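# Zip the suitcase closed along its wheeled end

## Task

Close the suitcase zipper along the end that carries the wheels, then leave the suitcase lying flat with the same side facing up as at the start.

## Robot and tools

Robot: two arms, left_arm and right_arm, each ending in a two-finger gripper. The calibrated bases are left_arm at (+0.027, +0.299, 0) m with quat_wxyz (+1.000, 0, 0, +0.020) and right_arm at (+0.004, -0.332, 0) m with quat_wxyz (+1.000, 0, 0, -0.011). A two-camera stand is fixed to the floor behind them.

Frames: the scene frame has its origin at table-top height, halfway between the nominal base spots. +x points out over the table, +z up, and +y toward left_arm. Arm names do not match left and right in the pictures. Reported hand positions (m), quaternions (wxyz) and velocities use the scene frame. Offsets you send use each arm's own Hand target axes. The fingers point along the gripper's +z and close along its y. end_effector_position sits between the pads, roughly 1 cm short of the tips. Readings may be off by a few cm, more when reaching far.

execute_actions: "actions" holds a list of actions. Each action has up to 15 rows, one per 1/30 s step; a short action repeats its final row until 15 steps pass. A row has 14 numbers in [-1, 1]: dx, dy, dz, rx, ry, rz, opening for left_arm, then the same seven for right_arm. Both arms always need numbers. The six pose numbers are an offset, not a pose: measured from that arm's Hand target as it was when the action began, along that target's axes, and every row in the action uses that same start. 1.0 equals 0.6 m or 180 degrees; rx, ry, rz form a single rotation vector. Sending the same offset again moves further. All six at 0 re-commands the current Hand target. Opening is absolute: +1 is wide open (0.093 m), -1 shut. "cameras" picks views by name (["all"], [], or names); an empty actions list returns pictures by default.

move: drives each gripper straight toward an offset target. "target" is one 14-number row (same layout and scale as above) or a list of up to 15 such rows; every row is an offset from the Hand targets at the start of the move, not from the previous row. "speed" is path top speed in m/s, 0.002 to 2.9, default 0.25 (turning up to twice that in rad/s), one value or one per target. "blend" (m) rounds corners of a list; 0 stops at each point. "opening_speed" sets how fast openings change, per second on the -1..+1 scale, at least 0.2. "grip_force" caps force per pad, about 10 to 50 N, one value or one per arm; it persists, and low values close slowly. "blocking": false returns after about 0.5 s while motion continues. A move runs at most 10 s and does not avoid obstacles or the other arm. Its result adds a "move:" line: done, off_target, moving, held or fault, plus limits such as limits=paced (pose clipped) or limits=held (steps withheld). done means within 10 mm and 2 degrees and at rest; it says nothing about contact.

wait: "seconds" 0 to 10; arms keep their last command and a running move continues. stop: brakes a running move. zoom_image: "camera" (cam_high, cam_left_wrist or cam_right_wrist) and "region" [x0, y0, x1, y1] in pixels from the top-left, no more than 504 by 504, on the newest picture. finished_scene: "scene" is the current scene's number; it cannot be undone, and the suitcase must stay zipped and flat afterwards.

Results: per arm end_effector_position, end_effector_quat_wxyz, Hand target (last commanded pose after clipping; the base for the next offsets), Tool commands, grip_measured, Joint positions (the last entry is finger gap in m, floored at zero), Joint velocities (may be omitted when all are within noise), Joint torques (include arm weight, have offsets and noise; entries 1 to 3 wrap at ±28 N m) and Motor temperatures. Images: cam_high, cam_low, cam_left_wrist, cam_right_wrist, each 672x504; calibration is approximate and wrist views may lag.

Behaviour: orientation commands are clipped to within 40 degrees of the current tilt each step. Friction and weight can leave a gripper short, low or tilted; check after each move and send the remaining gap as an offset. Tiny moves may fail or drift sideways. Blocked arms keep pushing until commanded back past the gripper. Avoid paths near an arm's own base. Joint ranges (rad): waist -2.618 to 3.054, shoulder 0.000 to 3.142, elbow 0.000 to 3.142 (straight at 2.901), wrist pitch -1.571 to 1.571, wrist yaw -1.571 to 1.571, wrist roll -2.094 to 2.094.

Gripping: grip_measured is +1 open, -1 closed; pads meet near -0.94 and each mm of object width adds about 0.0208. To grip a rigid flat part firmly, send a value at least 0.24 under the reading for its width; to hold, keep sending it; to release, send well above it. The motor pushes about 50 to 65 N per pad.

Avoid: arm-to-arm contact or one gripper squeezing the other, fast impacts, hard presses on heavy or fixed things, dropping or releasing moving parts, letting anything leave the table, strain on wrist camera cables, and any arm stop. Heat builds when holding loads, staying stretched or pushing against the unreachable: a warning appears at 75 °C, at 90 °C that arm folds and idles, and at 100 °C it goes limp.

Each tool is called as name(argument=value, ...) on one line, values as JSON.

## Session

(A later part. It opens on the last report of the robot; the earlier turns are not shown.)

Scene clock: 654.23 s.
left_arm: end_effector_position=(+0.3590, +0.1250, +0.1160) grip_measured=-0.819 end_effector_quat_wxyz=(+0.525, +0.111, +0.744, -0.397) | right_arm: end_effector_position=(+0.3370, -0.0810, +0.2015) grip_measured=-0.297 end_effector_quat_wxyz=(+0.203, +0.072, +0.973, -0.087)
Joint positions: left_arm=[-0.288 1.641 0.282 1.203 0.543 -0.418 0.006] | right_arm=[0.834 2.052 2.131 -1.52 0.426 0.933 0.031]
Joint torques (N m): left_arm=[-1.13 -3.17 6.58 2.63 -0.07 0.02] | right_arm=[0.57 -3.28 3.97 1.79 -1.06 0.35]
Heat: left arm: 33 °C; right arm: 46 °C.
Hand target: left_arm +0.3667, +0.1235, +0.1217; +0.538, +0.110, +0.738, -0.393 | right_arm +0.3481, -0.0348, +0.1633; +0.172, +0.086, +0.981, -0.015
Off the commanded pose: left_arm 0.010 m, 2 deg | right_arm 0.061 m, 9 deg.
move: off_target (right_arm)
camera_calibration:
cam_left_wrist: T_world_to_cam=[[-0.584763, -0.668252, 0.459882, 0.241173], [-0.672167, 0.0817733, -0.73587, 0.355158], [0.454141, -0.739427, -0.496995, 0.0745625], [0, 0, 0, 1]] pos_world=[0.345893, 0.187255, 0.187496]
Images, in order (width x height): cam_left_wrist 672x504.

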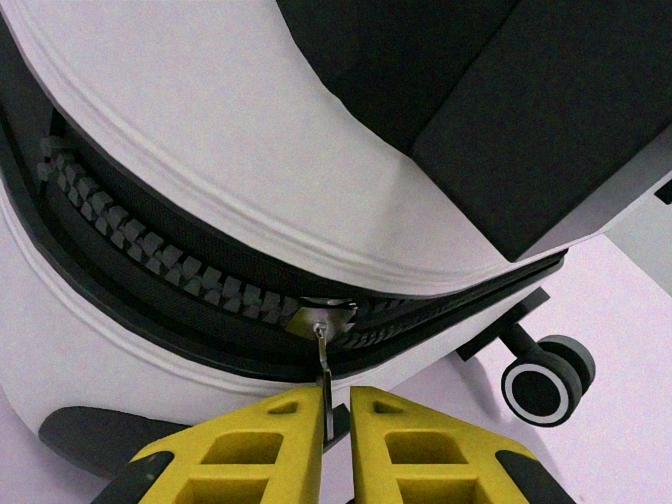

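move(target=[[0,0,0,0,0,0,-1,-0.062,0.012,0.022,0,0,0,-0.3],[0.05,-0.1,0.005,0,0,0,-1,-0.062,0.012,0.022,0,0,0,-0.3]], speed=0.05, opening_speed=0.5, cameras=["cam_left_wrist","cam_high"])

Scene clock: 665.63 s.
left_arm: end_effector_position=(+0.3396, +0.0912, +0.1171) grip_measured=-0.990 end_effector_quat_wxyz=(+0.538, +0.056, +0.749, -0.381) | right_arm: end_effector_position=(+0.3696, -0.0833, +0.2020) grip_measured=-0.297 end_effector_quat_wxyz=(+0.191, +0.063, +0.975, -0.093)
Joint positions: left_arm=[-0.544 1.608 0.233 1.243 0.185 -0.517 0] | right_arm=[0.769 2.197 2.37 -1.607 0.406 0.847 0.031]
Joint torques (N m): left_arm=[-3.96 -5.74 3.28 2.69 0.5 0.6] | right_arm=[0.57 -3.4 4.9 1.9 -1.02 0.53]
Heat: left arm: 34 °C; right arm: 46 °C.
Hand target: left_arm +0.3218, +0.0736, +0.1226; +0.538, +0.110, +0.738, -0.393 | right_arm +0.3882, -0.0346, +0.1635; +0.172, +0.086, +0.981, -0.015
Off the commanded pose: left_arm 0.026 m, 6 deg | right_arm 0.065 m, 10 deg.
joint read past its limit (right arm) — joint 4 (wrist pitch), lower limit.
move: off_target (left_arm, right_arm)
camera_calibration:
cam_left_wrist: T_world_to_cam=[[-0.495663, -0.712444, 0.496732, 0.176221], [-0.694334, -0.0185281, -0.719414, 0.36042], [0.521746, -0.701485, -0.48549, 0.0312346], [0, 0, 0, 1]] pos_world=[0.321301, 0.154136, 0.186921]
Images, in order (width x height): cam_high 672x504, cam_left_wrist 672x504.

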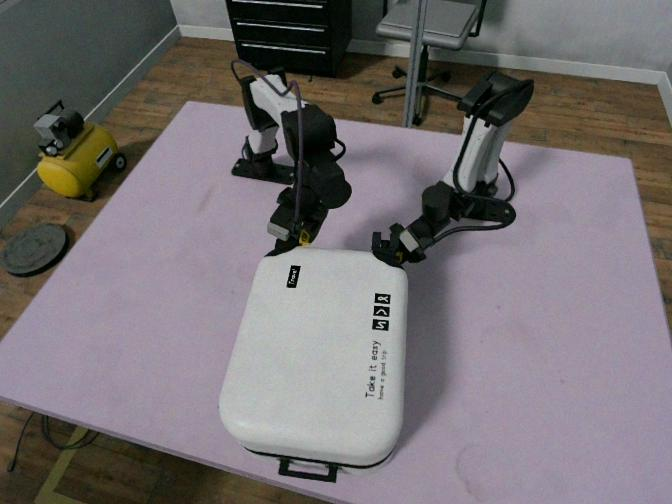

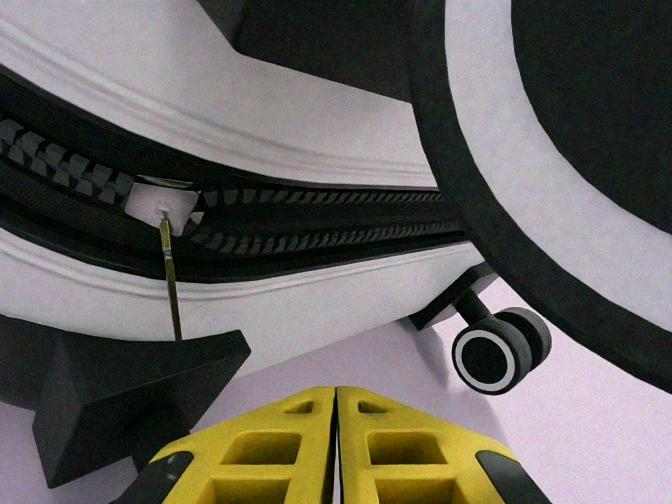

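move(target=[[-0.01,0.04,-0.04,0,0,0,-0.5,0.035,-0.007,-0.012,0,0,0,-0.3],[-0.02,0.125,-0.01,0,0,0,-0.5,0.035,-0.007,-0.012,0,0,0,-0.3]], speed=0.1, cameras=["cam_left_wrist","cam_right_wrist"])

Scene clock: 673.07 s.
left_arm: end_effector_position=(+0.3606, +0.1314, +0.0947) grip_measured=-0.502 end_effector_quat_wxyz=(+0.525, +0.098, +0.747, -0.396) | right_arm: end_effector_position=(+0.3660, -0.0735, +0.2018) grip_measured=-0.297 end_effector_quat_wxyz=(+0.211, +0.069, +0.972, -0.084)
Joint positions: left_arm=[-0.271 1.789 0.259 1.373 0.541 -0.434 0.021] | right_arm=[0.799 2.165 2.304 -1.546 0.429 0.882 0.031]
Joint torques (N m): left_arm=[-0.03 -3.55 5.55 2.64 0.21 0.2] | right_arm=[1.11 -6.35 1.51 1.57 -1.18 0.59]
Heat: left arm: 34 °C; right arm: 46 °C.
Hand target: left_arm +0.3663, +0.1309, +0.0993; +0.538, +0.110, +0.738, -0.393 | right_arm +0.3656, -0.0349, +0.1631; +0.172, +0.086, +0.981, -0.015
Off the commanded pose: left_arm 0.007 m, 2 deg | right_arm 0.055 m, 9 deg.
move: off_target (right_arm)
camera_calibration:
cam_left_wrist: T_world_to_cam=[[-0.565084, -0.675481, 0.473715, 0.248677], [-0.682233, 0.0597008, -0.728693, 0.345846], [0.463937, -0.734957, -0.494571, 0.0636042], [0, 0, 0, 1]] pos_world=[0.346963, 0.194076, 0.16567]
cam_right_wrist: T_world_to_cam=[[-0.155014, -0.97541, 0.156669, -0.0484141], [-0.987038, 0.159588, 0.016973, 0.405948], [-0.0415583, -0.152008, -0.987505, 0.286051], [0, 0, 0, 1]] pos_world=[0.405069, -0.0685262, 0.283172]
Images, in order (width x height): cam_left_wrist 672x504, cam_right_wrist 672x504.

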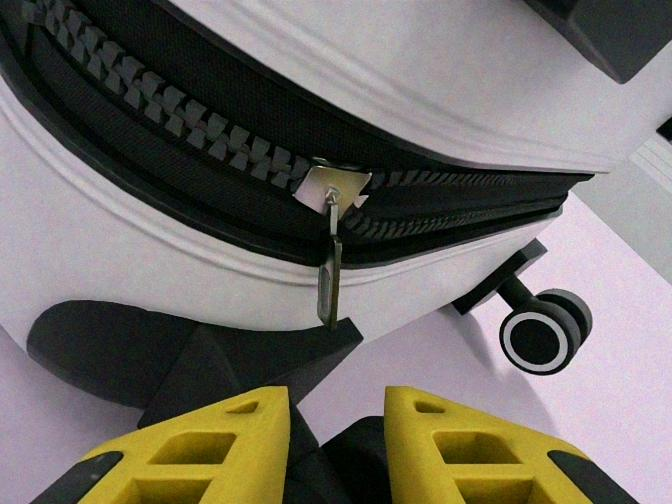

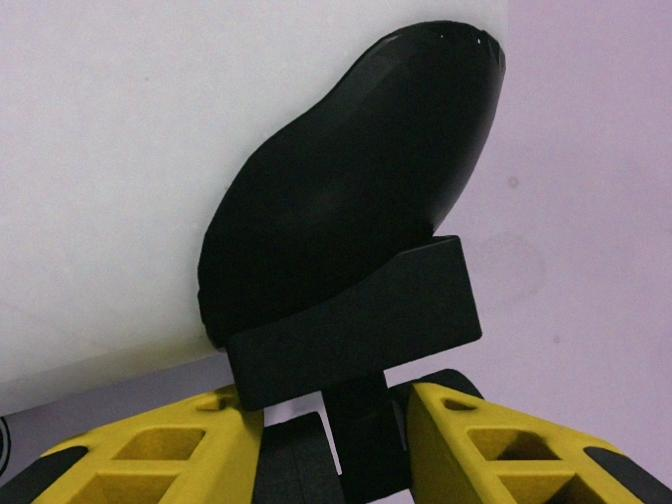

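move(target=[[-0.038,0.008,0.0,0,0,0,-0.5,0.035,-0.007,-0.0,0,0,0,-0.3],[-0.038,0.008,0.07,0,0,0,-0.5,0,0,0,0,0,0,-0.3],[-0.038,0.008,0.07,0,0,0,-0.84,0,0,0,0,0,0,-0.3]], speed=0.06, opening_speed=0.6, cameras=["cam_left_wrist"])

zoom_image(camera="cam_left_wrist", region=[200, 280, 480, 500])

Scene clock: 681.80 s.
left_arm: end_effector_position=(+0.4011, +0.1180, +0.1102) grip_measured=-0.838 end_effector_quat_wxyz=(+0.533, +0.101, +0.741, -0.395) | right_arm: end_effector_position=(+0.3739, -0.0639, +0.2061) grip_measured=-0.297 end_effector_quat_wxyz=(+0.245, +0.094, +0.964, -0.048)
Joint positions: left_arm=[-0.287 1.813 0.433 1.241 0.522 -0.433 0.005] | right_arm=[0.805 2.112 2.217 -1.418 0.439 0.921 0.031]
Joint torques (N m): left_arm=[-1.59 -4.16 7.34 2.39 0.01 0.14] | right_arm=[0.51 -4.16 4.22 1.02 -1.24 0.2]
Heat: left arm: 34 °C; right arm: 44 °C.
Hand target: left_arm +0.4078, +0.1108, +0.1123; +0.538, +0.110, +0.738, -0.393 | right_arm +0.3657, -0.0349, +0.1631; +0.172, +0.086, +0.981, -0.015
Off the commanded pose: left_arm 0.010 m, 1 deg | right_arm 0.053 m, 9 deg.
move: off_target (right_arm); target 3's new opening was sent with left_arm's hand 0.011 m and 1 deg from that target
camera_calibration:
cam_left_wrist: T_world_to_cam=[[-0.572308, -0.676637, 0.463277, 0.259402], [-0.668213, 0.0573182, -0.741759, 0.381699], [0.475347, -0.734082, -0.484941, 0.036965], [0, 0, 0, 1]] pos_world=[0.385943, 0.180778, 0.180879]
Images, in order (width x height): cam_left_wrist 672x504.

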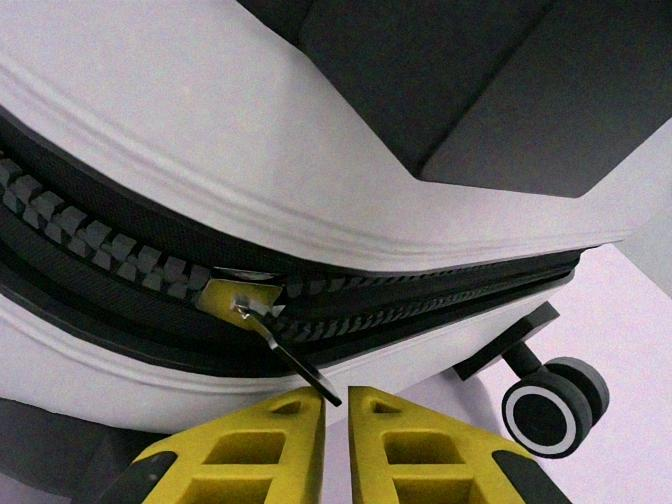

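Scaled by 1.800 from the camera's 672x504 image, which has a finer 960x720 frame.

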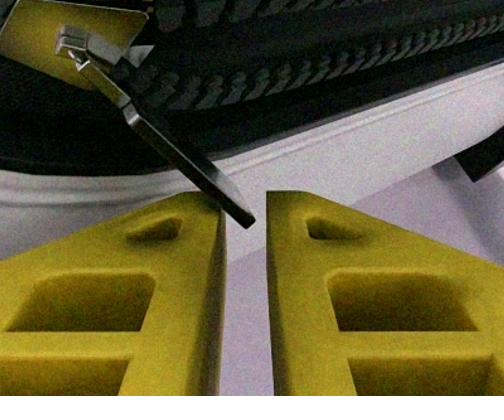

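move(target=[[0.0,-0.0,-0.06,0,0,0,-0.5,-0.032,-0.045,-0.024,0,0,0,-0.3],[0.01,0.035,-0.06,0,0,0,-0.5,-0.032,-0.045,-0.024,0,0,0,-0.3]], speed=0.1, cameras=["cam_left_wrist"])

Scene clock: 689.93 s.
left_arm: end_effector_position=(+0.3902, +0.1478, +0.1010) grip_measured=-0.502 end_effector_quat_wxyz=(+0.530, +0.099, +0.742, -0.397) | right_arm: end_effector_position=(+0.3760, -0.0673, +0.2066) grip_measured=-0.297 end_effector_quat_wxyz=(+0.214, +0.087, +0.973, -0.019)
Joint positions: left_arm=[-0.179 1.82 0.364 1.304 0.632 -0.419 0.021] | right_arm=[0.763 2.106 2.232 -1.423 0.34 0.873 0.031]
Joint torques (N m): left_arm=[-0.06 -4.04 4.66 2.61 0.2 0.22] | right_arm=[-1.5 -7.36 3.78 0.81 -0.48 0]
Motor temperatures (°C): left_arm=[20 25 27 33 19 19 19] | right_arm=[19 22 27 42 20 19 20]
Heat: left arm: 33 °C; right arm: 42 °C.
Hand target: left_arm +0.3923, +0.1482, +0.1014; +0.538, +0.110, +0.738, -0.393 | right_arm +0.3738, -0.0637, +0.1831; +0.172, +0.086, +0.981, -0.015
Off the commanded pose: left_arm 0.002 m, 2 deg | right_arm 0.024 m, 5 deg.
move: off_target (right_arm)
camera_calibration:
cam_left_wrist: T_world_to_cam=[[-0.570222, -0.674073, 0.469546, 0.275793], [-0.673141, 0.0557689, -0.737408, 0.367622], [0.470881, -0.736557, -0.485547, 0.0617428], [0, 0, 0, 1]] pos_world=[0.375651, 0.21088, 0.171569]
Images, in order (width x height): cam_left_wrist 672x504.

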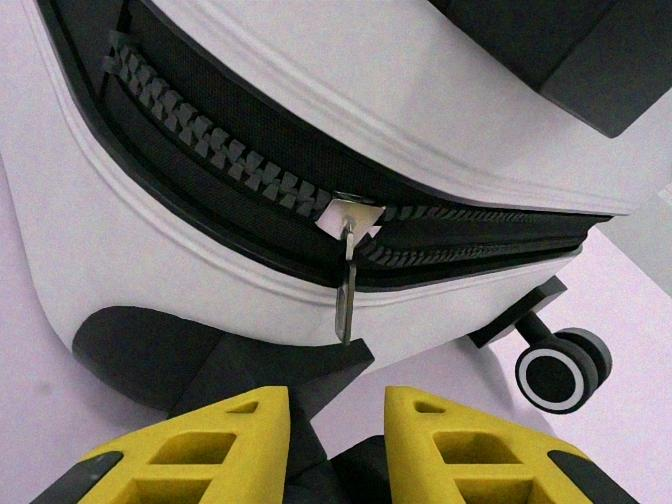

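move(target=[[-0.028,-0.006,0.0,0,0,0,-0.4,0,0,0,0,0,0,-0.3],[-0.028,-0.006,0.065,0,0,0,-0.4,0,0,0,0,0,0,-0.3],[-0.028,-0.006,0.065,0,0,0,-0.84,0,0,0,0,0,0,-0.3]], speed=0.06, opening_speed=0.8, cameras=["cam_left_wrist"])

zoom_image(camera="cam_left_wrist", region=[200, 280, 480, 500])

Scene clock: 700.97 s.
left_arm: end_effector_position=(+0.4181, +0.1262, +0.1133) grip_measured=-0.838 end_effector_quat_wxyz=(+0.534, +0.107, +0.739, -0.397) | right_arm: end_effector_position=(+0.3824, -0.0711, +0.2076) grip_measured=-0.297 end_effector_quat_wxyz=(+0.219, +0.093, +0.971, -0.017)
Joint positions: left_arm=[-0.238 1.842 0.498 1.206 0.582 -0.419 0.005] | right_arm=[0.748 2.106 2.232 -1.41 0.343 0.868 0.031]
Joint torques (N m): left_arm=[-1.1 -4.68 6.87 2.36 0 0.1] | right_arm=[-0.17 -7.36 3.81 0.71 -0.53 0.06]
Heat: left arm: 33 °C; right arm: 40 °C.
Hand target: left_arm +0.4244, +0.1230, +0.1134; +0.538, +0.110, +0.738, -0.393 | right_arm +0.3738, -0.0638, +0.1831; +0.172, +0.086, +0.981, -0.015
Off the commanded pose: left_arm 0.007 m, 1 deg | right_arm 0.027 m, 6 deg.
move: off_target (right_arm); target 3's new opening was sent with left_arm's hand 0.011 m and 1 deg from that target
camera_calibration:
cam_left_wrist: T_world_to_cam=[[-0.584067, -0.670752, 0.457119, 0.278173], [-0.660882, 0.0659936, -0.747582, 0.391366], [0.471275, -0.73874, -0.481833, 0.0383259], [0, 0, 0, 1]] pos_world=[0.403057, 0.189071, 0.183887]
Images, in order (width x height): cam_left_wrist 672x504.

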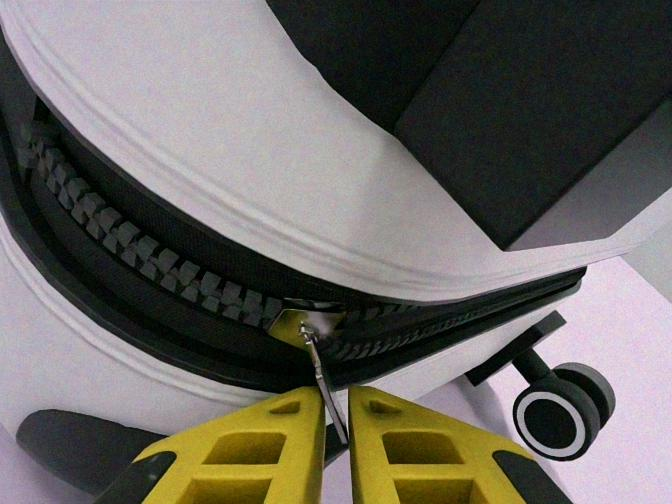

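Scaled by 1.800 from the camera's 672x504 image, which has a finer 960x720 frame.

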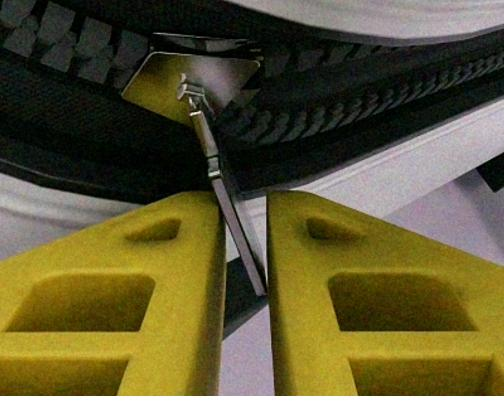

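move(target=[[0,0.008,0.012,0,0,0,-0.84,0,0,0,0,0,0,-0.3],[0,0.008,0.012,0,0,0,-1,0,0,0,0,0,0,-0.3]], speed=0.05, opening_speed=0.4, cameras=["cam_left_wrist"])

zoom_image(camera="cam_left_wrist", region=[200, 280, 480, 500])

Scene clock: 706.27 s.
left_arm: end_effector_position=(+0.4253, +0.1258, +0.1109) grip_measured=-0.987 end_effector_quat_wxyz=(+0.535, +0.105, +0.739, -0.396) | right_arm: end_effector_position=(+0.3847, -0.0714, +0.2083) grip_measured=-0.297 end_effector_quat_wxyz=(+0.223, +0.095, +0.970, -0.016)
Joint positions: left_arm=[-0.237 1.871 0.524 1.211 0.577 -0.422 0] | right_arm=[0.745 2.106 2.232 -1.402 0.346 0.867 0.031]
Joint torques (N m): left_arm=[-1.25 -4.49 7.27 2.33 0.08 0.13] | right_arm=[0.06 -7.35 3.86 0.66 -0.53 0.05]
Heat: left arm: 33 °C; right arm: 39 °C.
Hand target: left_arm +0.4323, +0.1211, +0.1106; +0.538, +0.110, +0.738, -0.393 | right_arm +0.3738, -0.0637, +0.1831; +0.172, +0.086, +0.981, -0.015
Off the commanded pose: left_arm 0.008 m, 1 deg | right_arm 0.029 m, 6 deg.
move: off_target (right_arm)
camera_calibration:
cam_left_wrist: T_world_to_cam=[[-0.580024, -0.673219, 0.458638, 0.28161], [-0.661629, 0.0608956, -0.747355, 0.395301], [0.475204, -0.736932, -0.480742, 0.0314308], [0, 0, 0, 1]] pos_world=[0.409947, 0.188675, 0.181383]
Images, in order (width x height): cam_left_wrist 672x504.

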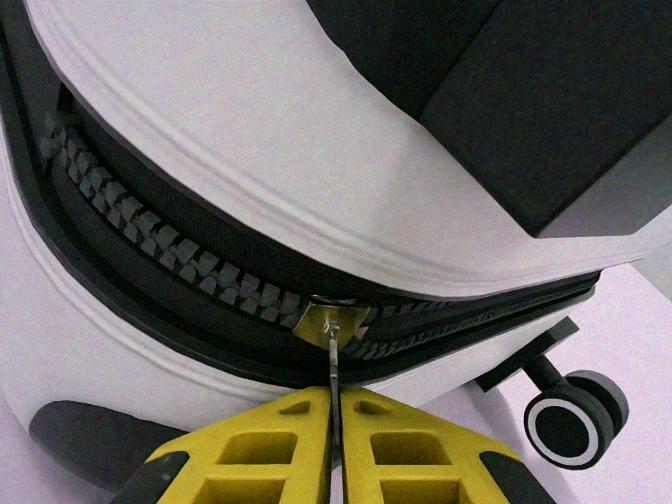

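Scaled by 1.800 from the camera's 672x504 image, which has a finer 960x720 frame.

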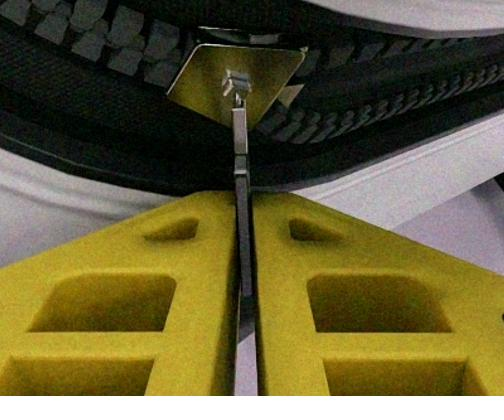

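move(target=[0.05,-0.11,0.0,0,0,0,-1,-0.018,0.08,0.038,0,0,0,-0.3], speed=0.05, cameras=["cam_left_wrist","cam_high"])

Scene clock: 715.50 s.
left_arm: end_effector_position=(+0.4116, +0.1050, +0.1116) grip_measured=-0.988 end_effector_quat_wxyz=(+0.561, +0.037, +0.746, -0.357) | right_arm: end_effector_position=(+0.4026, -0.0606, +0.1992) grip_measured=-0.298 end_effector_quat_wxyz=(+0.218, +0.081, +0.971, -0.062)
Joint positions: left_arm=[-0.414 1.828 0.448 1.261 0.241 -0.489 0] | right_arm=[0.756 2.352 2.613 -1.609 0.403 0.855 0.031]
Joint torques (N m): left_arm=[-5.23 -7.94 2.29 2.6 1 0.44] | right_arm=[2.35 -5.23 6.08 1.23 -0.98 0.49]
Heat: left arm: 33 °C; right arm: 38 °C.
Hand target: left_arm +0.3817, +0.0694, +0.1145; +0.538, +0.110, +0.738, -0.393 | right_arm +0.3999, -0.0195, +0.1654; +0.172, +0.086, +0.981, -0.015
Off the commanded pose: left_arm 0.047 m, 10 deg | right_arm 0.053 m, 8 deg.
joint read past its limit (right arm) — joint 4 (wrist pitch), lower limit.
move: off_target (left_arm, right_arm)
camera_calibration:
cam_left_wrist: T_world_to_cam=[[-0.456013, -0.751098, 0.477393, 0.214342], [-0.672508, -0.0605218, -0.737612, 0.40422], [0.582911, -0.657411, -0.47752, -0.0301238], [0, 0, 0, 1]] pos_world=[0.387143, 0.165652, 0.181447]
Images, in order (width x height): cam_high 672x504, cam_left_wrist 672x504.

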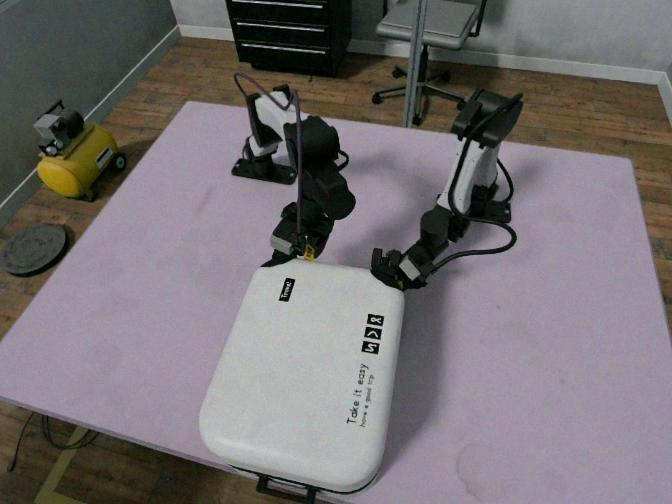

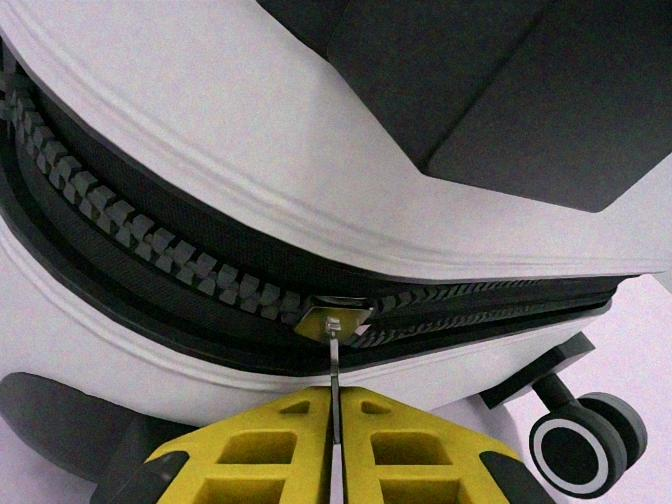

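move(target=[0.046,-0.082,-0.01,0,0,0,-1,0.129,0.02,-0.03,0,0,0,-0.3], speed=0.05, cameras=["cam_left_wrist","cam_high"])

Scene clock: 723.33 s.
left_arm: end_effector_position=(+0.3732, +0.0909, +0.1130) grip_measured=-0.988 end_effector_quat_wxyz=(+0.575, -0.013, +0.740, -0.350) | right_arm: end_effector_position=(+0.3667, -0.0701, +0.1997) grip_measured=-0.298 end_effector_quat_wxyz=(+0.260, +0.091, +0.950, -0.145)
Joint positions: left_arm=[-0.59 1.775 0.323 1.358 -0.02 -0.566 0] | right_arm=[0.86 2.236 2.363 -1.61 0.6 1.002 0.031]
Joint torques (N m): left_arm=[-7.91 -6.22 4.16 2.33 1.39 0.94] | right_arm=[7.88 -8.83 2.66 1.21 -2.42 0.76]
Heat: left arm: 33 °C; right arm: 39 °C.
Hand target: left_arm +0.3377, +0.0336, +0.1136; +0.538, +0.110, +0.738, -0.393 | right_arm +0.3243, +0.0060, +0.1560; +0.172, +0.086, +0.981, -0.015
Off the commanded pose: left_arm 0.067 m, 16 deg | right_arm 0.097 m, 18 deg.
joint read past its limit (right arm) — joint 4 (wrist pitch), lower limit.
move: off_target (left_arm, right_arm)
camera_calibration:
cam_left_wrist: T_world_to_cam=[[-0.382361, -0.764849, 0.518465, 0.154787], [-0.668004, -0.158863, -0.727003, 0.384569], [0.638412, -0.624314, -0.45018, -0.0430571], [0, 0, 0, 1]] pos_world=[0.343566, 0.152601, 0.179947]
Images, in order (width x height): cam_high 672x504, cam_left_wrist 672x504.

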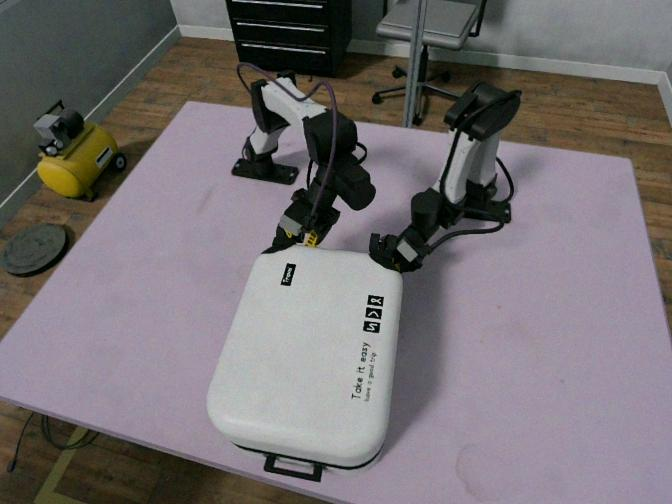

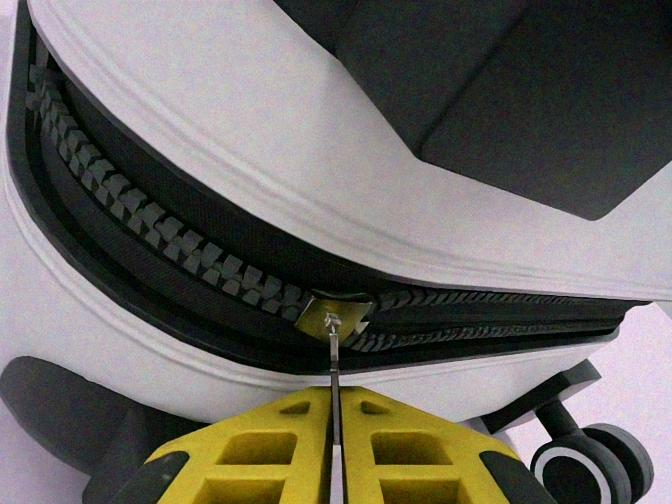

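move(target=[0.035,-0.075,0.01,0,0,0,-1,-0.021,0.058,0.06,0,0,0,-0.3], speed=0.05, cameras=["cam_left_wrist","cam_high"])

Scene clock: 731.63 s.
left_arm: end_effector_position=(+0.3557, +0.0850, +0.1127) grip_measured=-0.988 end_effector_quat_wxyz=(+0.599, -0.078, +0.733, -0.313) | right_arm: end_effector_position=(+0.3768, -0.0597, +0.1997) grip_measured=-0.299 end_effector_quat_wxyz=(+0.278, +0.060, +0.946, -0.156)
Joint positions: left_arm=[-0.764 1.774 0.298 1.386 -0.346 -0.619 0] | right_arm=[0.871 2.29 2.439 -1.609 0.64 0.94 0.031]
Joint torques (N m): left_arm=[-10.82 -6.5 4.26 2.28 2.26 1.25] | right_arm=[6.94 -1.88 5.86 1.62 -2.66 1.21]
Heat: left arm: 34 °C; right arm: 39 °C.
Hand target: left_arm +0.3073, -0.0060, +0.1153; +0.538, +0.110, +0.738, -0.393 | right_arm +0.3541, +0.0360, +0.1264; +0.172, +0.086, +0.981, -0.015
Off the commanded pose: left_arm 0.103 m, 25 deg | right_arm 0.123 m, 21 deg.
joint read past its limit (right arm) — joint 4 (wrist pitch), lower limit.
move: off_target (left_arm, right_arm)
camera_calibration:
cam_left_wrist: T_world_to_cam=[[-0.259092, -0.801566, 0.538854, 0.100725], [-0.635571, -0.278598, -0.720022, 0.369595], [0.727269, -0.529032, -0.43727, -0.0769386], [0, 0, 0, 1]] pos_world=[0.316956, 0.143003, 0.178197]
Images, in order (width x height): cam_high 672x504, cam_left_wrist 672x504.

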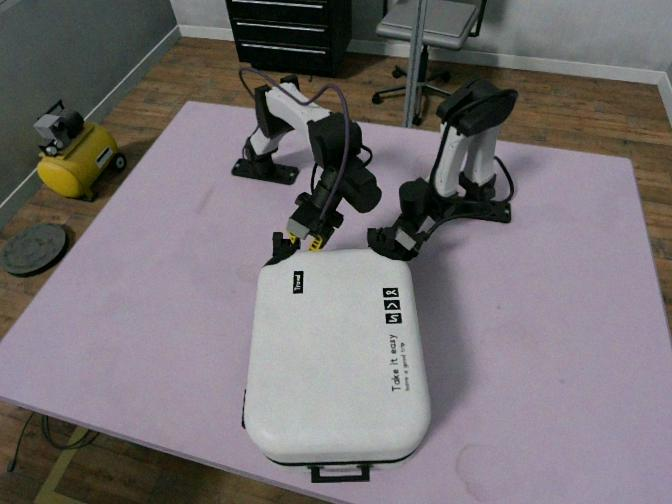

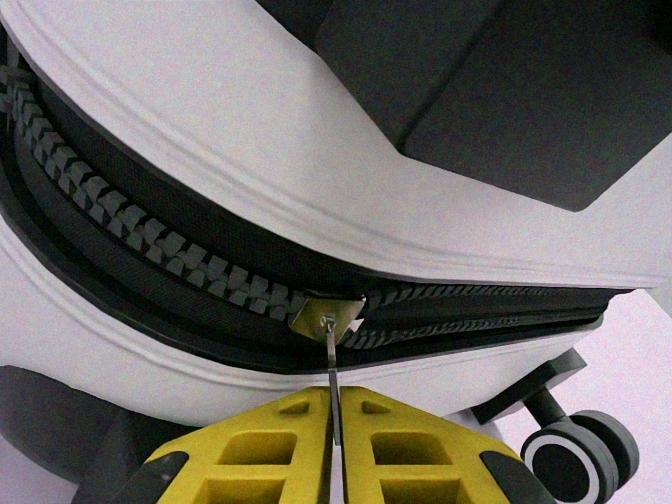

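move(target=[0.035,-0.075,0.01,0,0,0,-1,0.028,0.066,0.043,0,0,0,-0.3], speed=0.05, cameras=["cam_left_wrist","cam_high"])

Scene clock: 739.37 s.
left_arm: end_effector_position=(+0.3227, +0.0551, +0.1166) grip_measured=-0.988 end_effector_quat_wxyz=(+0.615, -0.039, +0.732, -0.289) | right_arm: end_effector_position=(+0.3604, -0.0263, +0.1833) grip_measured=-0.302 end_effector_quat_wxyz=(+0.265, +0.049, +0.954, -0.133)
Joint positions: left_arm=[-0.953 1.756 0.293 1.375 -0.526 -0.537 0] | right_arm=[0.932 2.345 2.484 -1.611 0.596 0.983 0.031]
Joint torques (N m): left_arm=[-8.84 -5.89 6.45 1.85 2.4 0.31] | right_arm=[-0.08 -12.07 5.22 0.8 0.32 0.5]
Motor temperatures (°C): left_arm=[25 27 26 34 23 20 20] | right_arm=[21 24 27 39 24 20 20]
Heat: left arm: 34 °C; right arm: 39 °C.
Hand target: left_arm +0.2827, -0.0319, +0.1167; +0.541, +0.107, +0.736, -0.393 (not the last commanded pose) | right_arm +0.3644, -0.0200, +0.1870; +0.278, +0.079, +0.951, -0.109 (not the last commanded pose)
Off the commanded pose: left_arm 0.111 m, 23 deg | right_arm 0.135 m, 18 deg.
joint read past its limit (right arm) — joint 4 (wrist pitch), lower limit.
move: held (right_arm; a check stopped the path), off_target (left_arm; braked when a check withheld steps of right_arm); limits=held
pose unreachable (right arm): on one or more control steps of this call, first in action 0 (counted from 0), this arm could not follow its commanded pose, so it was not sent that pose on those steps. It may still have moved: this result reports where it is.
cause: moving toward the commanded pose would bring a part of the arm too close to another arm (this arm's wrist (the part past joint 5) and the left arm's wrist camera, along the way the arms are being sent, or toward where that arm still pushes).
camera_calibration:
cam_left_wrist: T_world_to_cam=[[-0.294925, -0.839042, 0.457194, 0.0892097], [-0.606859, -0.20511, -0.767888, 0.335373], [0.738066, -0.503922, -0.448688, -0.0706243], [0, 0, 0, 1]] pos_world=[0.281959, 0.10805, 0.185054]
Images, in order (width x height): cam_high 672x504, cam_left_wrist 672x504.

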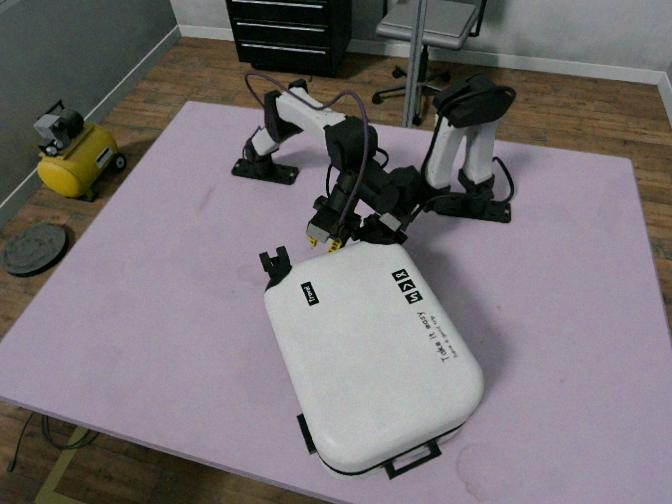

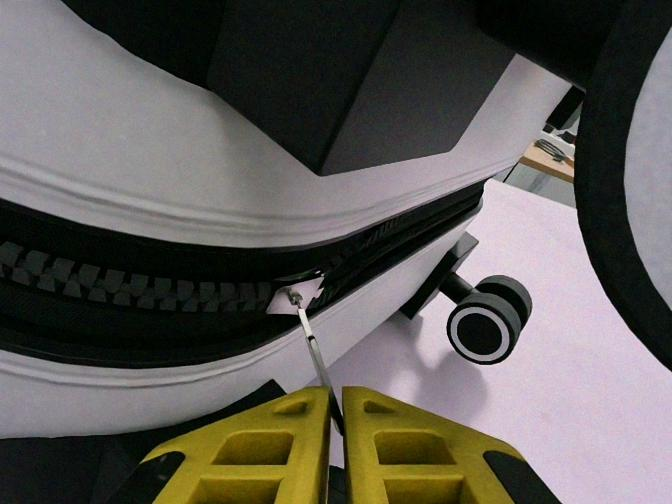

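move(target=[[-0.05,0.11,-0.03,0,0,0,-1,-0.109,-0.033,-0.164,0,0,0,-0.2],[-0.05,0.11,-0.03,0,0,0,-1,-0.124,-0.193,-0.122,0,0,0,0]], speed=0.12, cameras=["cam_left_wrist","cam_right_wrist","cam_high"])

Scene clock: 756.37 s.
left_arm: end_effector_position=(+0.3273, +0.0482, +0.1142) grip_measured=-0.988 end_effector_quat_wxyz=(+0.556, +0.069, +0.737, -0.377) | right_arm: end_effector_position=(+0.3688, -0.1154, +0.2868) grip_measured=-0.003 end_effector_quat_wxyz=(+0.305, +0.057, +0.946, -0.096)
Joint positions: left_arm=[-0.741 1.731 0.274 1.36 -0.012 -0.503 0] | right_arm=[0.774 2.028 2.38 -1.6 0.575 0.776 0.045]
Joint torques (N m): left_arm=[-1.4 -4.98 5.82 2.22 0.71 0.27] | right_arm=[-0.35 -13.83 4.07 1.08 0.31 -0.08]
Motor temperatures (°C): left_arm=[27 27 27 33 25 19 20] | right_arm=[20 31 27 37 21 20 20]
Heat: left arm: 33 °C; right arm: 37 °C.
Hand target: left_arm +0.3201, +0.0327, +0.1144; +0.541, +0.107, +0.736, -0.393 | right_arm +0.3645, -0.1198, +0.3068; +0.278, +0.078, +0.951, -0.109
Off the commanded pose: left_arm 0.017 m, 5 deg | right_arm 0.021 m, 4 deg.
joint read past its limit (right arm) — joint 4 (wrist pitch), lower limit.
joint sent to its limit (right arm) — joint 4 (wrist pitch), lower limit. The joint targets are off in orientation, not in position.
move: off_target (left_arm, right_arm); target 2's new opening was sent with right_arm's hand 0.021 m and 4 deg from that target
camera_calibration:
cam_left_wrist: T_world_to_cam=[[-0.522214, -0.715168, 0.464572, 0.153442], [-0.657151, -0.00975006, -0.753696, 0.34022], [0.543549, -0.698885, -0.464881, -0.00361424], [0, 0, 0, 1]] pos_world=[0.30567, 0.110528, 0.183458]
cam_right_wrist: T_world_to_cam=[[-0.15686, -0.972763, 0.170668, -0.105122], [-0.976089, 0.126366, -0.176865, 0.46159], [0.150481, -0.194331, -0.969325, 0.28276], [0, 0, 0, 1]] pos_world=[0.391514, -0.105639, 0.373667]
Images, in order (width x height): cam_high 672x504, cam_left_wrist 672x504, cam_right_wrist 672x504.

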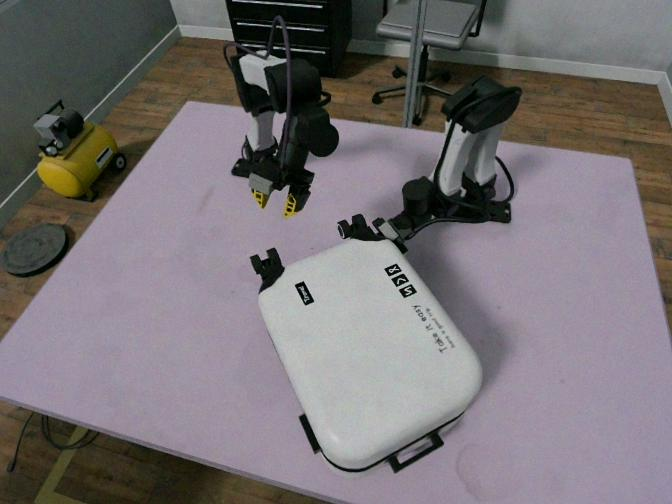

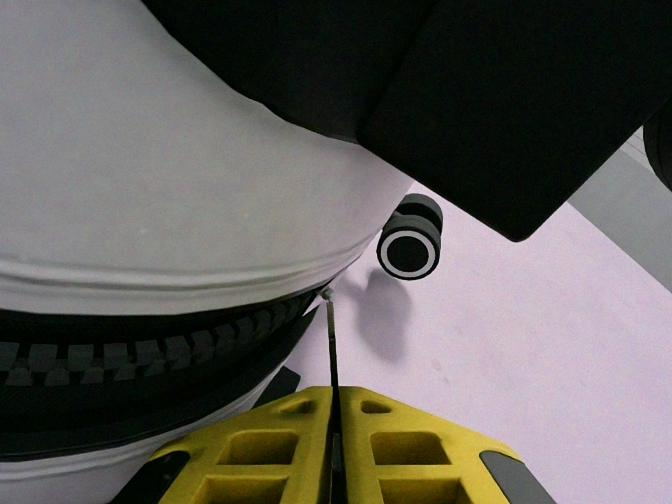

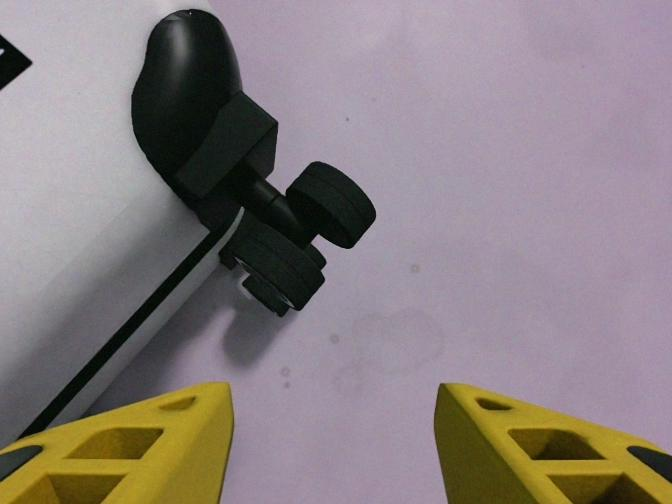

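move(target=[0,0,0,0,0,0,-1,-0.021,-0.02,0.043,-0.137,-0.041,-0.206,0], speed=0.15, cameras=["cam_right_wrist"])

Scene clock: 781.57 s.
left_arm: end_effector_position=(+0.3273, +0.0482, +0.1142) grip_measured=-0.988 end_effector_quat_wxyz=(+0.556, +0.069, +0.737, -0.377) | right_arm: end_effector_position=(+0.3867, -0.1376, +0.2735) grip_measured=-0.003 end_effector_quat_wxyz=(+0.265, -0.294, +0.918, -0.003)
Joint positions: left_arm=[-0.741 1.731 0.274 1.36 -0.012 -0.503 0] | right_arm=[0.533 1.807 2.028 -1.266 0.109 -0.137 0.045]
Joint torques (N m): left_arm=[-1.37 -4.98 5.83 2.23 0.72 0.25] | right_arm=[-0.57 -12.55 4.48 1.62 -0.08 -0.1]
Heat: left arm: 34 °C; right arm: 36 °C.
Hand target: left_arm +0.3201, +0.0327, +0.1144; +0.541, +0.107, +0.736, -0.393 | right_arm +0.3857, -0.1390, +0.2944; +0.299, -0.293, +0.908, +0.006
Off the commanded pose: left_arm 0.017 m, 5 deg | right_arm 0.021 m, 4 deg.
move: off_target (left_arm, right_arm)
camera_calibration:
cam_right_wrist: T_world_to_cam=[[0.545317, -0.81748, 0.185354, -0.375901], [-0.8247, -0.562803, -0.0558759, 0.293117], [0.149995, -0.122391, -0.981082, 0.276192], [0, 0, 0, 1]] pos_world=[0.405291, -0.108521, 0.35702]
Images, in order (width x height): cam_right_wrist 672x504.

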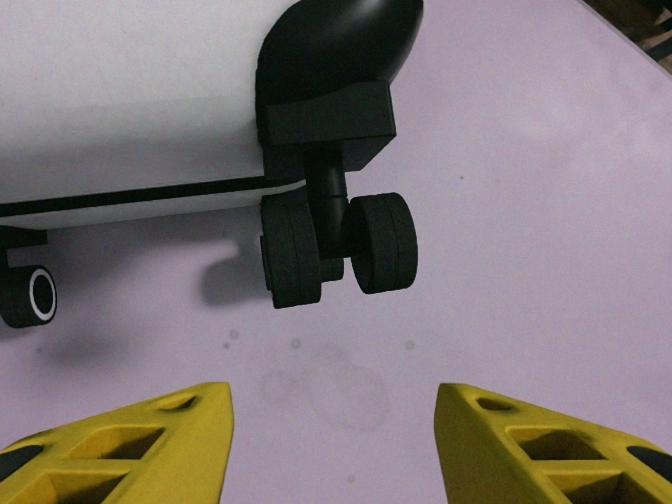

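move(target=[[0,0,0,0,0,0,-1,-0.02,0,0.16,0,0,0,0],[0,0,0,0,0,0,-1,-0.02,0,0.16,0,0,0,-0.4],[0,0,0,0,0,0,-1,-0.02,0,0.19,0,0,0,-0.4]], speed=0.1, opening_speed=0.6, cameras=["cam_right_wrist"])

Scene clock: 792.97 s.
left_arm: end_effector_position=(+0.3266, +0.0459, +0.1143) grip_measured=-0.988 end_effector_quat_wxyz=(+0.553, +0.074, +0.737, -0.381) | right_arm: end_effector_position=(+0.4466, -0.1111, +0.2125) grip_measured=-0.397 end_effector_quat_wxyz=(+0.293, -0.293, +0.910, +0.009)
Joint positions: left_arm=[-0.741 1.731 0.278 1.355 0.001 -0.502 0] | right_arm=[0.512 1.933 1.906 -0.954 0.083 -0.158 0.026]
Joint torques (N m): left_arm=[-1.36 -4.96 5.5 2.24 0.59 0.26] | right_arm=[-0.84 -8.55 4.97 1.7 0.05 -0.07]
Motor temperatures (°C): left_arm=[23 26 27 35 22 19 20] | right_arm=[19 36 27 37 20 19 20]
Heat: left arm: 35 °C; right arm: 37 °C.
Hand target: left_arm +0.3201, +0.0327, +0.1145; +0.541, +0.107, +0.736, -0.393 | right_arm +0.4550, -0.1115, +0.2074; +0.299, -0.293, +0.908, +0.006
Off the commanded pose: left_arm 0.015 m, 4 deg | right_arm 0.010 m, 1 deg.
move: off_target (left_arm); target 2's new opening was sent with right_arm's hand 0.012 m and 2 deg from that target
camera_calibration:
cam_right_wrist: T_world_to_cam=[[0.544696, -0.819118, 0.179866, -0.37434], [-0.814793, -0.567672, -0.11773, 0.362105], [0.198539, -0.0824263, -0.976621, 0.192479], [0, 0, 0, 1]] pos_world=[0.460727, -0.0852068, 0.297941]
Images, in order (width x height): cam_right_wrist 672x504.

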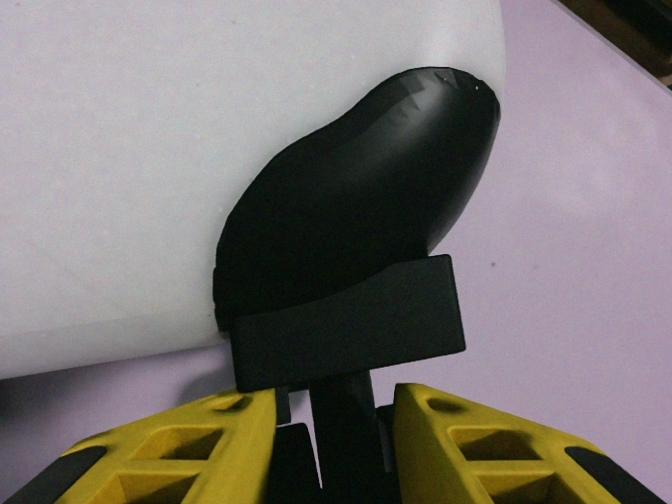

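move(target=[[0,0,0,0,0,0,-1,0.012,0,0.025,0,0,0,-0.4],[0,0,0,0,0,0,-1,0.012,0,0.025,0,0,0,-0.95]], speed=0.06, opening_speed=0.5, cameras=["cam_right_wrist","cam_left_wrist"])

Scene clock: 799.70 s.
left_arm: end_effector_position=(+0.3269, +0.0425, +0.1154) grip_measured=-0.988 end_effector_quat_wxyz=(+0.551, +0.079, +0.736, -0.384) | right_arm: end_effector_position=(+0.4490, -0.1038, +0.2073) grip_measured=-0.946 end_effector_quat_wxyz=(+0.304, -0.298, +0.904, +0.028)
Joint positions: left_arm=[-0.741 1.731 0.289 1.345 0.016 -0.5 0] | right_arm=[0.51 1.922 1.855 -0.884 0.045 -0.164 0]
Joint torques (N m): left_arm=[-1.32 -5.07 4.74 2.34 0.49 0.2] | right_arm=[-1.18 -7.61 3.89 1.69 0.38 -0.05]
Heat: left arm: 34 °C; right arm: 37 °C.
Hand target: left_arm +0.3201, +0.0327, +0.1144; +0.541, +0.107, +0.736, -0.393 | right_arm +0.4583, -0.1124, +0.1911; +0.299, -0.293, +0.908, +0.006
Off the commanded pose: left_arm 0.012 m, 4 deg | right_arm 0.021 m, 3 deg.
move: off_target (left_arm, right_arm); target 2's new opening was sent with right_arm's hand 0.019 m and 1 deg from that target
camera_calibration:
cam_left_wrist: T_world_to_cam=[[-0.541497, -0.700884, 0.464265, 0.15429], [-0.657215, 0.00853816, -0.753655, 0.340125], [0.524261, -0.713224, -0.465255, 0.000114344], [0, 0, 0, 1]] pos_world=[0.307023, 0.105317, 0.184758]
cam_right_wrist: T_world_to_cam=[[0.562369, -0.812218, 0.155061, -0.370715], [-0.799098, -0.582035, -0.150594, 0.36586], [0.212566, -0.0392199, -0.976359, 0.185642], [0, 0, 0, 1]] pos_world=[0.461375, -0.0808771, 0.293833]
Images, in order (width x height): cam_left_wrist 672x504, cam_right_wrist 672x504.

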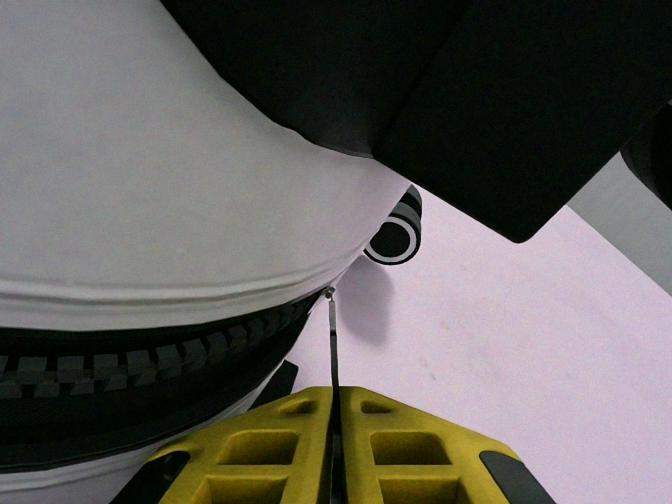

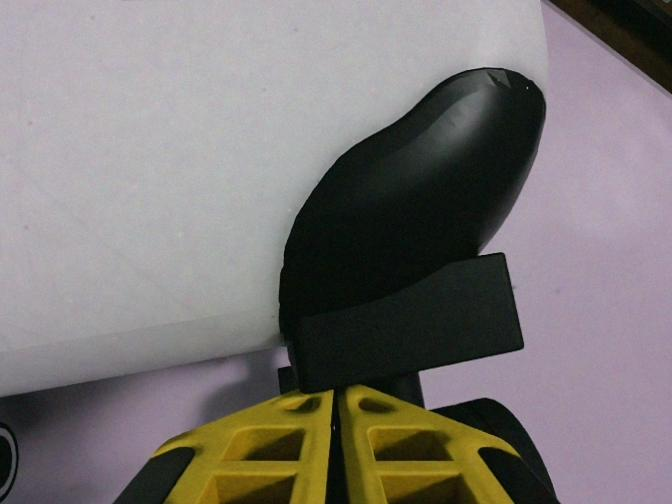

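move(target=[[0,0,0,0,0,0,-1,0.012,0.01,-0.03,0,0,0,-0.3],[0,0,0,0,0,0,-1,0.012,-0.025,-0.03,0,0,0,-0.3],[0,0,0,0,0,0,-1,0.03,-0.025,0.05,0,0,0,-0.3],[0,0,0,0,0,0,-1,0.03,-0.025,0.05,0,0,0,-0.75]], speed=0.06, opening_speed=0.8, cameras=["cam_right_wrist"])

Scene clock: 808.53 s.
left_arm: end_effector_position=(+0.3283, +0.0404, +0.1189) grip_measured=-0.988 end_effector_quat_wxyz=(+0.554, +0.081, +0.732, -0.388) | right_arm: end_effector_position=(+0.4643, -0.1089, +0.2088) grip_measured=-0.746 end_effector_quat_wxyz=(+0.350, -0.299, +0.886, +0.050)
Joint positions: left_arm=[-0.741 1.731 0.298 1.347 0.02 -0.499 0] | right_arm=[0.468 1.88 1.741 -0.709 -0.013 -0.199 0.009]
Joint torques (N m): left_arm=[-1.33 -5.07 4.12 2.34 0.46 0.21] | right_arm=[-1.8 -3.89 3.14 1.39 0.61 -0.15]
Heat: left arm: 34 °C; right arm: 37 °C.
Hand target: left_arm +0.3201, +0.0327, +0.1145; +0.541, +0.107, +0.736, -0.393 | right_arm +0.4710, -0.1288, +0.1592; +0.299, -0.293, +0.908, +0.006
Off the commanded pose: left_arm 0.012 m, 3 deg | right_arm 0.054 m, 8 deg.
move: off_target (left_arm, right_arm); target 4's new opening was sent with right_arm's hand 0.053 m and 7 deg from that target
camera_calibration:
cam_right_wrist: T_world_to_cam=[[0.567332, -0.810328, 0.14664, -0.384074], [-0.770113, -0.585146, -0.254028, 0.383216], [0.291651, 0.0311888, -0.956016, 0.150245], [0, 0, 0, 1]] pos_world=[0.469198, -0.0916747, 0.297305]
Images, in order (width x height): cam_right_wrist 672x504.

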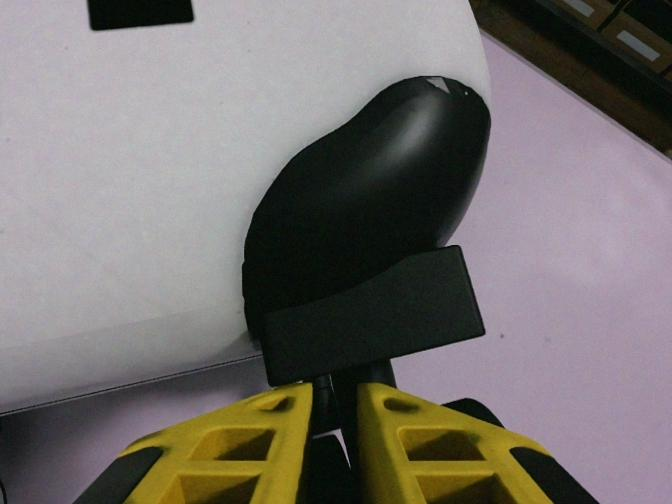

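move(target=[[0,0,0,0,0,0,-1,0.0,0,-0.1,0,0,0,-0.6],[0,0,0,0,0,0,-1,-0.044,0.014,-0.196,0,0,0,0.6]], speed=0.12, cameras=["cam_right_wrist"])

Scene clock: 821.37 s.
left_arm: end_effector_position=(+0.3255, +0.0374, +0.1183) grip_measured=-0.988 end_effector_quat_wxyz=(+0.548, +0.090, +0.732, -0.394) | right_arm: end_effector_position=(+0.4185, -0.1316, +0.2509) grip_measured=+0.597 end_effector_quat_wxyz=(+0.277, -0.299, +0.913, +0.004)
Joint positions: left_arm=[-0.741 1.731 0.298 1.344 0.044 -0.497 0] | right_arm=[0.5 1.866 1.991 -1.139 0.077 -0.178 0.074]
Joint torques (N m): left_arm=[-1.22 -5.14 4.15 2.31 0.26 0.22] | right_arm=[0.28 -9.98 8.17 1.33 0.07 0.11]
Motor temperatures (°C): left_arm=[22 26 27 34 21 19 20] | right_arm=[19 30 27 37 19 19 20]
Heat: left arm: 34 °C; right arm: 37 °C.
Hand target: left_arm +0.3201, +0.0327, +0.1145; +0.541, +0.107, +0.736, -0.393 | right_arm +0.4202, -0.1297, +0.2686; +0.299, -0.293, +0.908, +0.006
Off the commanded pose: left_arm 0.008 m, 2 deg | right_arm 0.018 m, 3 deg.
move: off_target (right_arm); target 2's new opening was sent with right_arm's hand 0.018 m and 3 deg from that target
camera_calibration:
cam_right_wrist: T_world_to_cam=[[0.555856, -0.811121, 0.181952, -0.38678], [-0.813069, -0.576059, -0.0841118, 0.321846], [0.17304, -0.101185, -0.979703, 0.242809], [0, 0, 0, 1]] pos_world=[0.434661, -0.103754, 0.335327]
Images, in order (width x height): cam_right_wrist 672x504.

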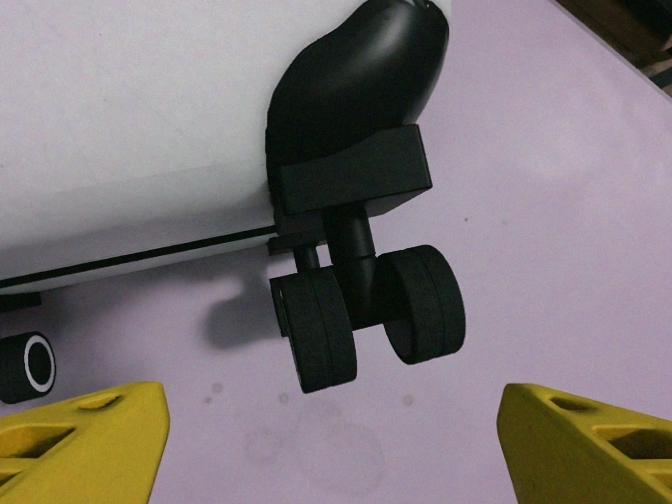

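move(target=[[0,0,0,0,0,0,-1,0.037,-0.028,0.0,0,0,0.03,0.6],[0,0,0,0,0,0,-1,0.037,-0.028,0.115,0,0,0.03,0.6],[0,0,0,0,0,0,-1,0.037,-0.028,0.115,0,0,0.03,0.1]], speed=0.08, opening_speed=0.5, cameras=["cam_right_wrist"])

Scene clock: 832.00 s.
left_arm: end_effector_position=(+0.3255, +0.0374, +0.1183) grip_measured=-0.988 end_effector_quat_wxyz=(+0.548, +0.090, +0.732, -0.394) | right_arm: end_effector_position=(+0.4434, -0.1415, +0.2014) grip_measured=+0.104 end_effector_quat_wxyz=(+0.285, -0.258, +0.923, +0.020)
Joint positions: left_arm=[-0.741 1.731 0.298 1.344 0.044 -0.497 0] | right_arm=[0.445 1.869 1.782 -0.907 0.044 -0.134 0.05]
Joint velocities: left_arm=[within noise] | right_arm=[0.012 0.002 -0.007 0.007 -0.051 0.051 0.008]
Joint torques (N m): left_arm=[-1.25 -5.09 4.16 2.34 0.25 0.21] | right_arm=[-0.87 -8.88 5.42 1.72 0.04 0.06]
Heat: left arm: 34 °C; right arm: 37 °C.
Hand target: left_arm +0.3201, +0.0327, +0.1145; +0.541, +0.107, +0.736, -0.393 | right_arm +0.4519, -0.1426, +0.2027; +0.298, -0.249, +0.921, +0.020
Off the commanded pose: left_arm 0.008 m, 2 deg | right_arm 0.009 m, 2 deg.
move: done
camera_calibration:
cam_right_wrist: T_world_to_cam=[[0.494485, -0.858882, 0.133439, -0.3695], [-0.853402, -0.508874, -0.112926, 0.365507], [0.164894, -0.0580368, -0.984602, 0.199684], [0, 0, 0, 1]] pos_world=[0.461709, -0.119771, 0.28719]
Images, in order (width x height): cam_right_wrist 672x504.

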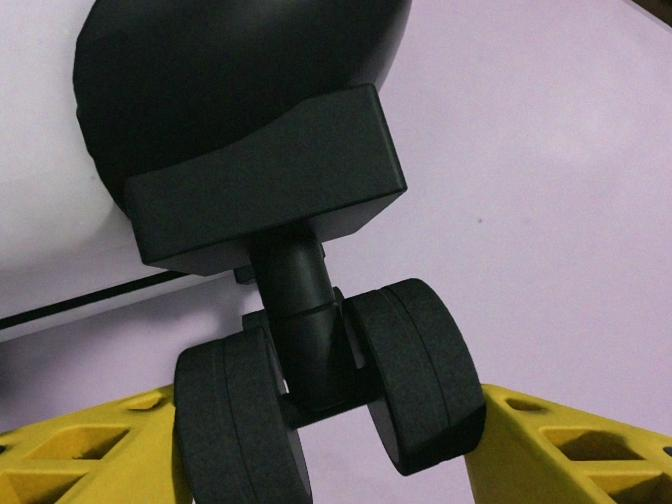

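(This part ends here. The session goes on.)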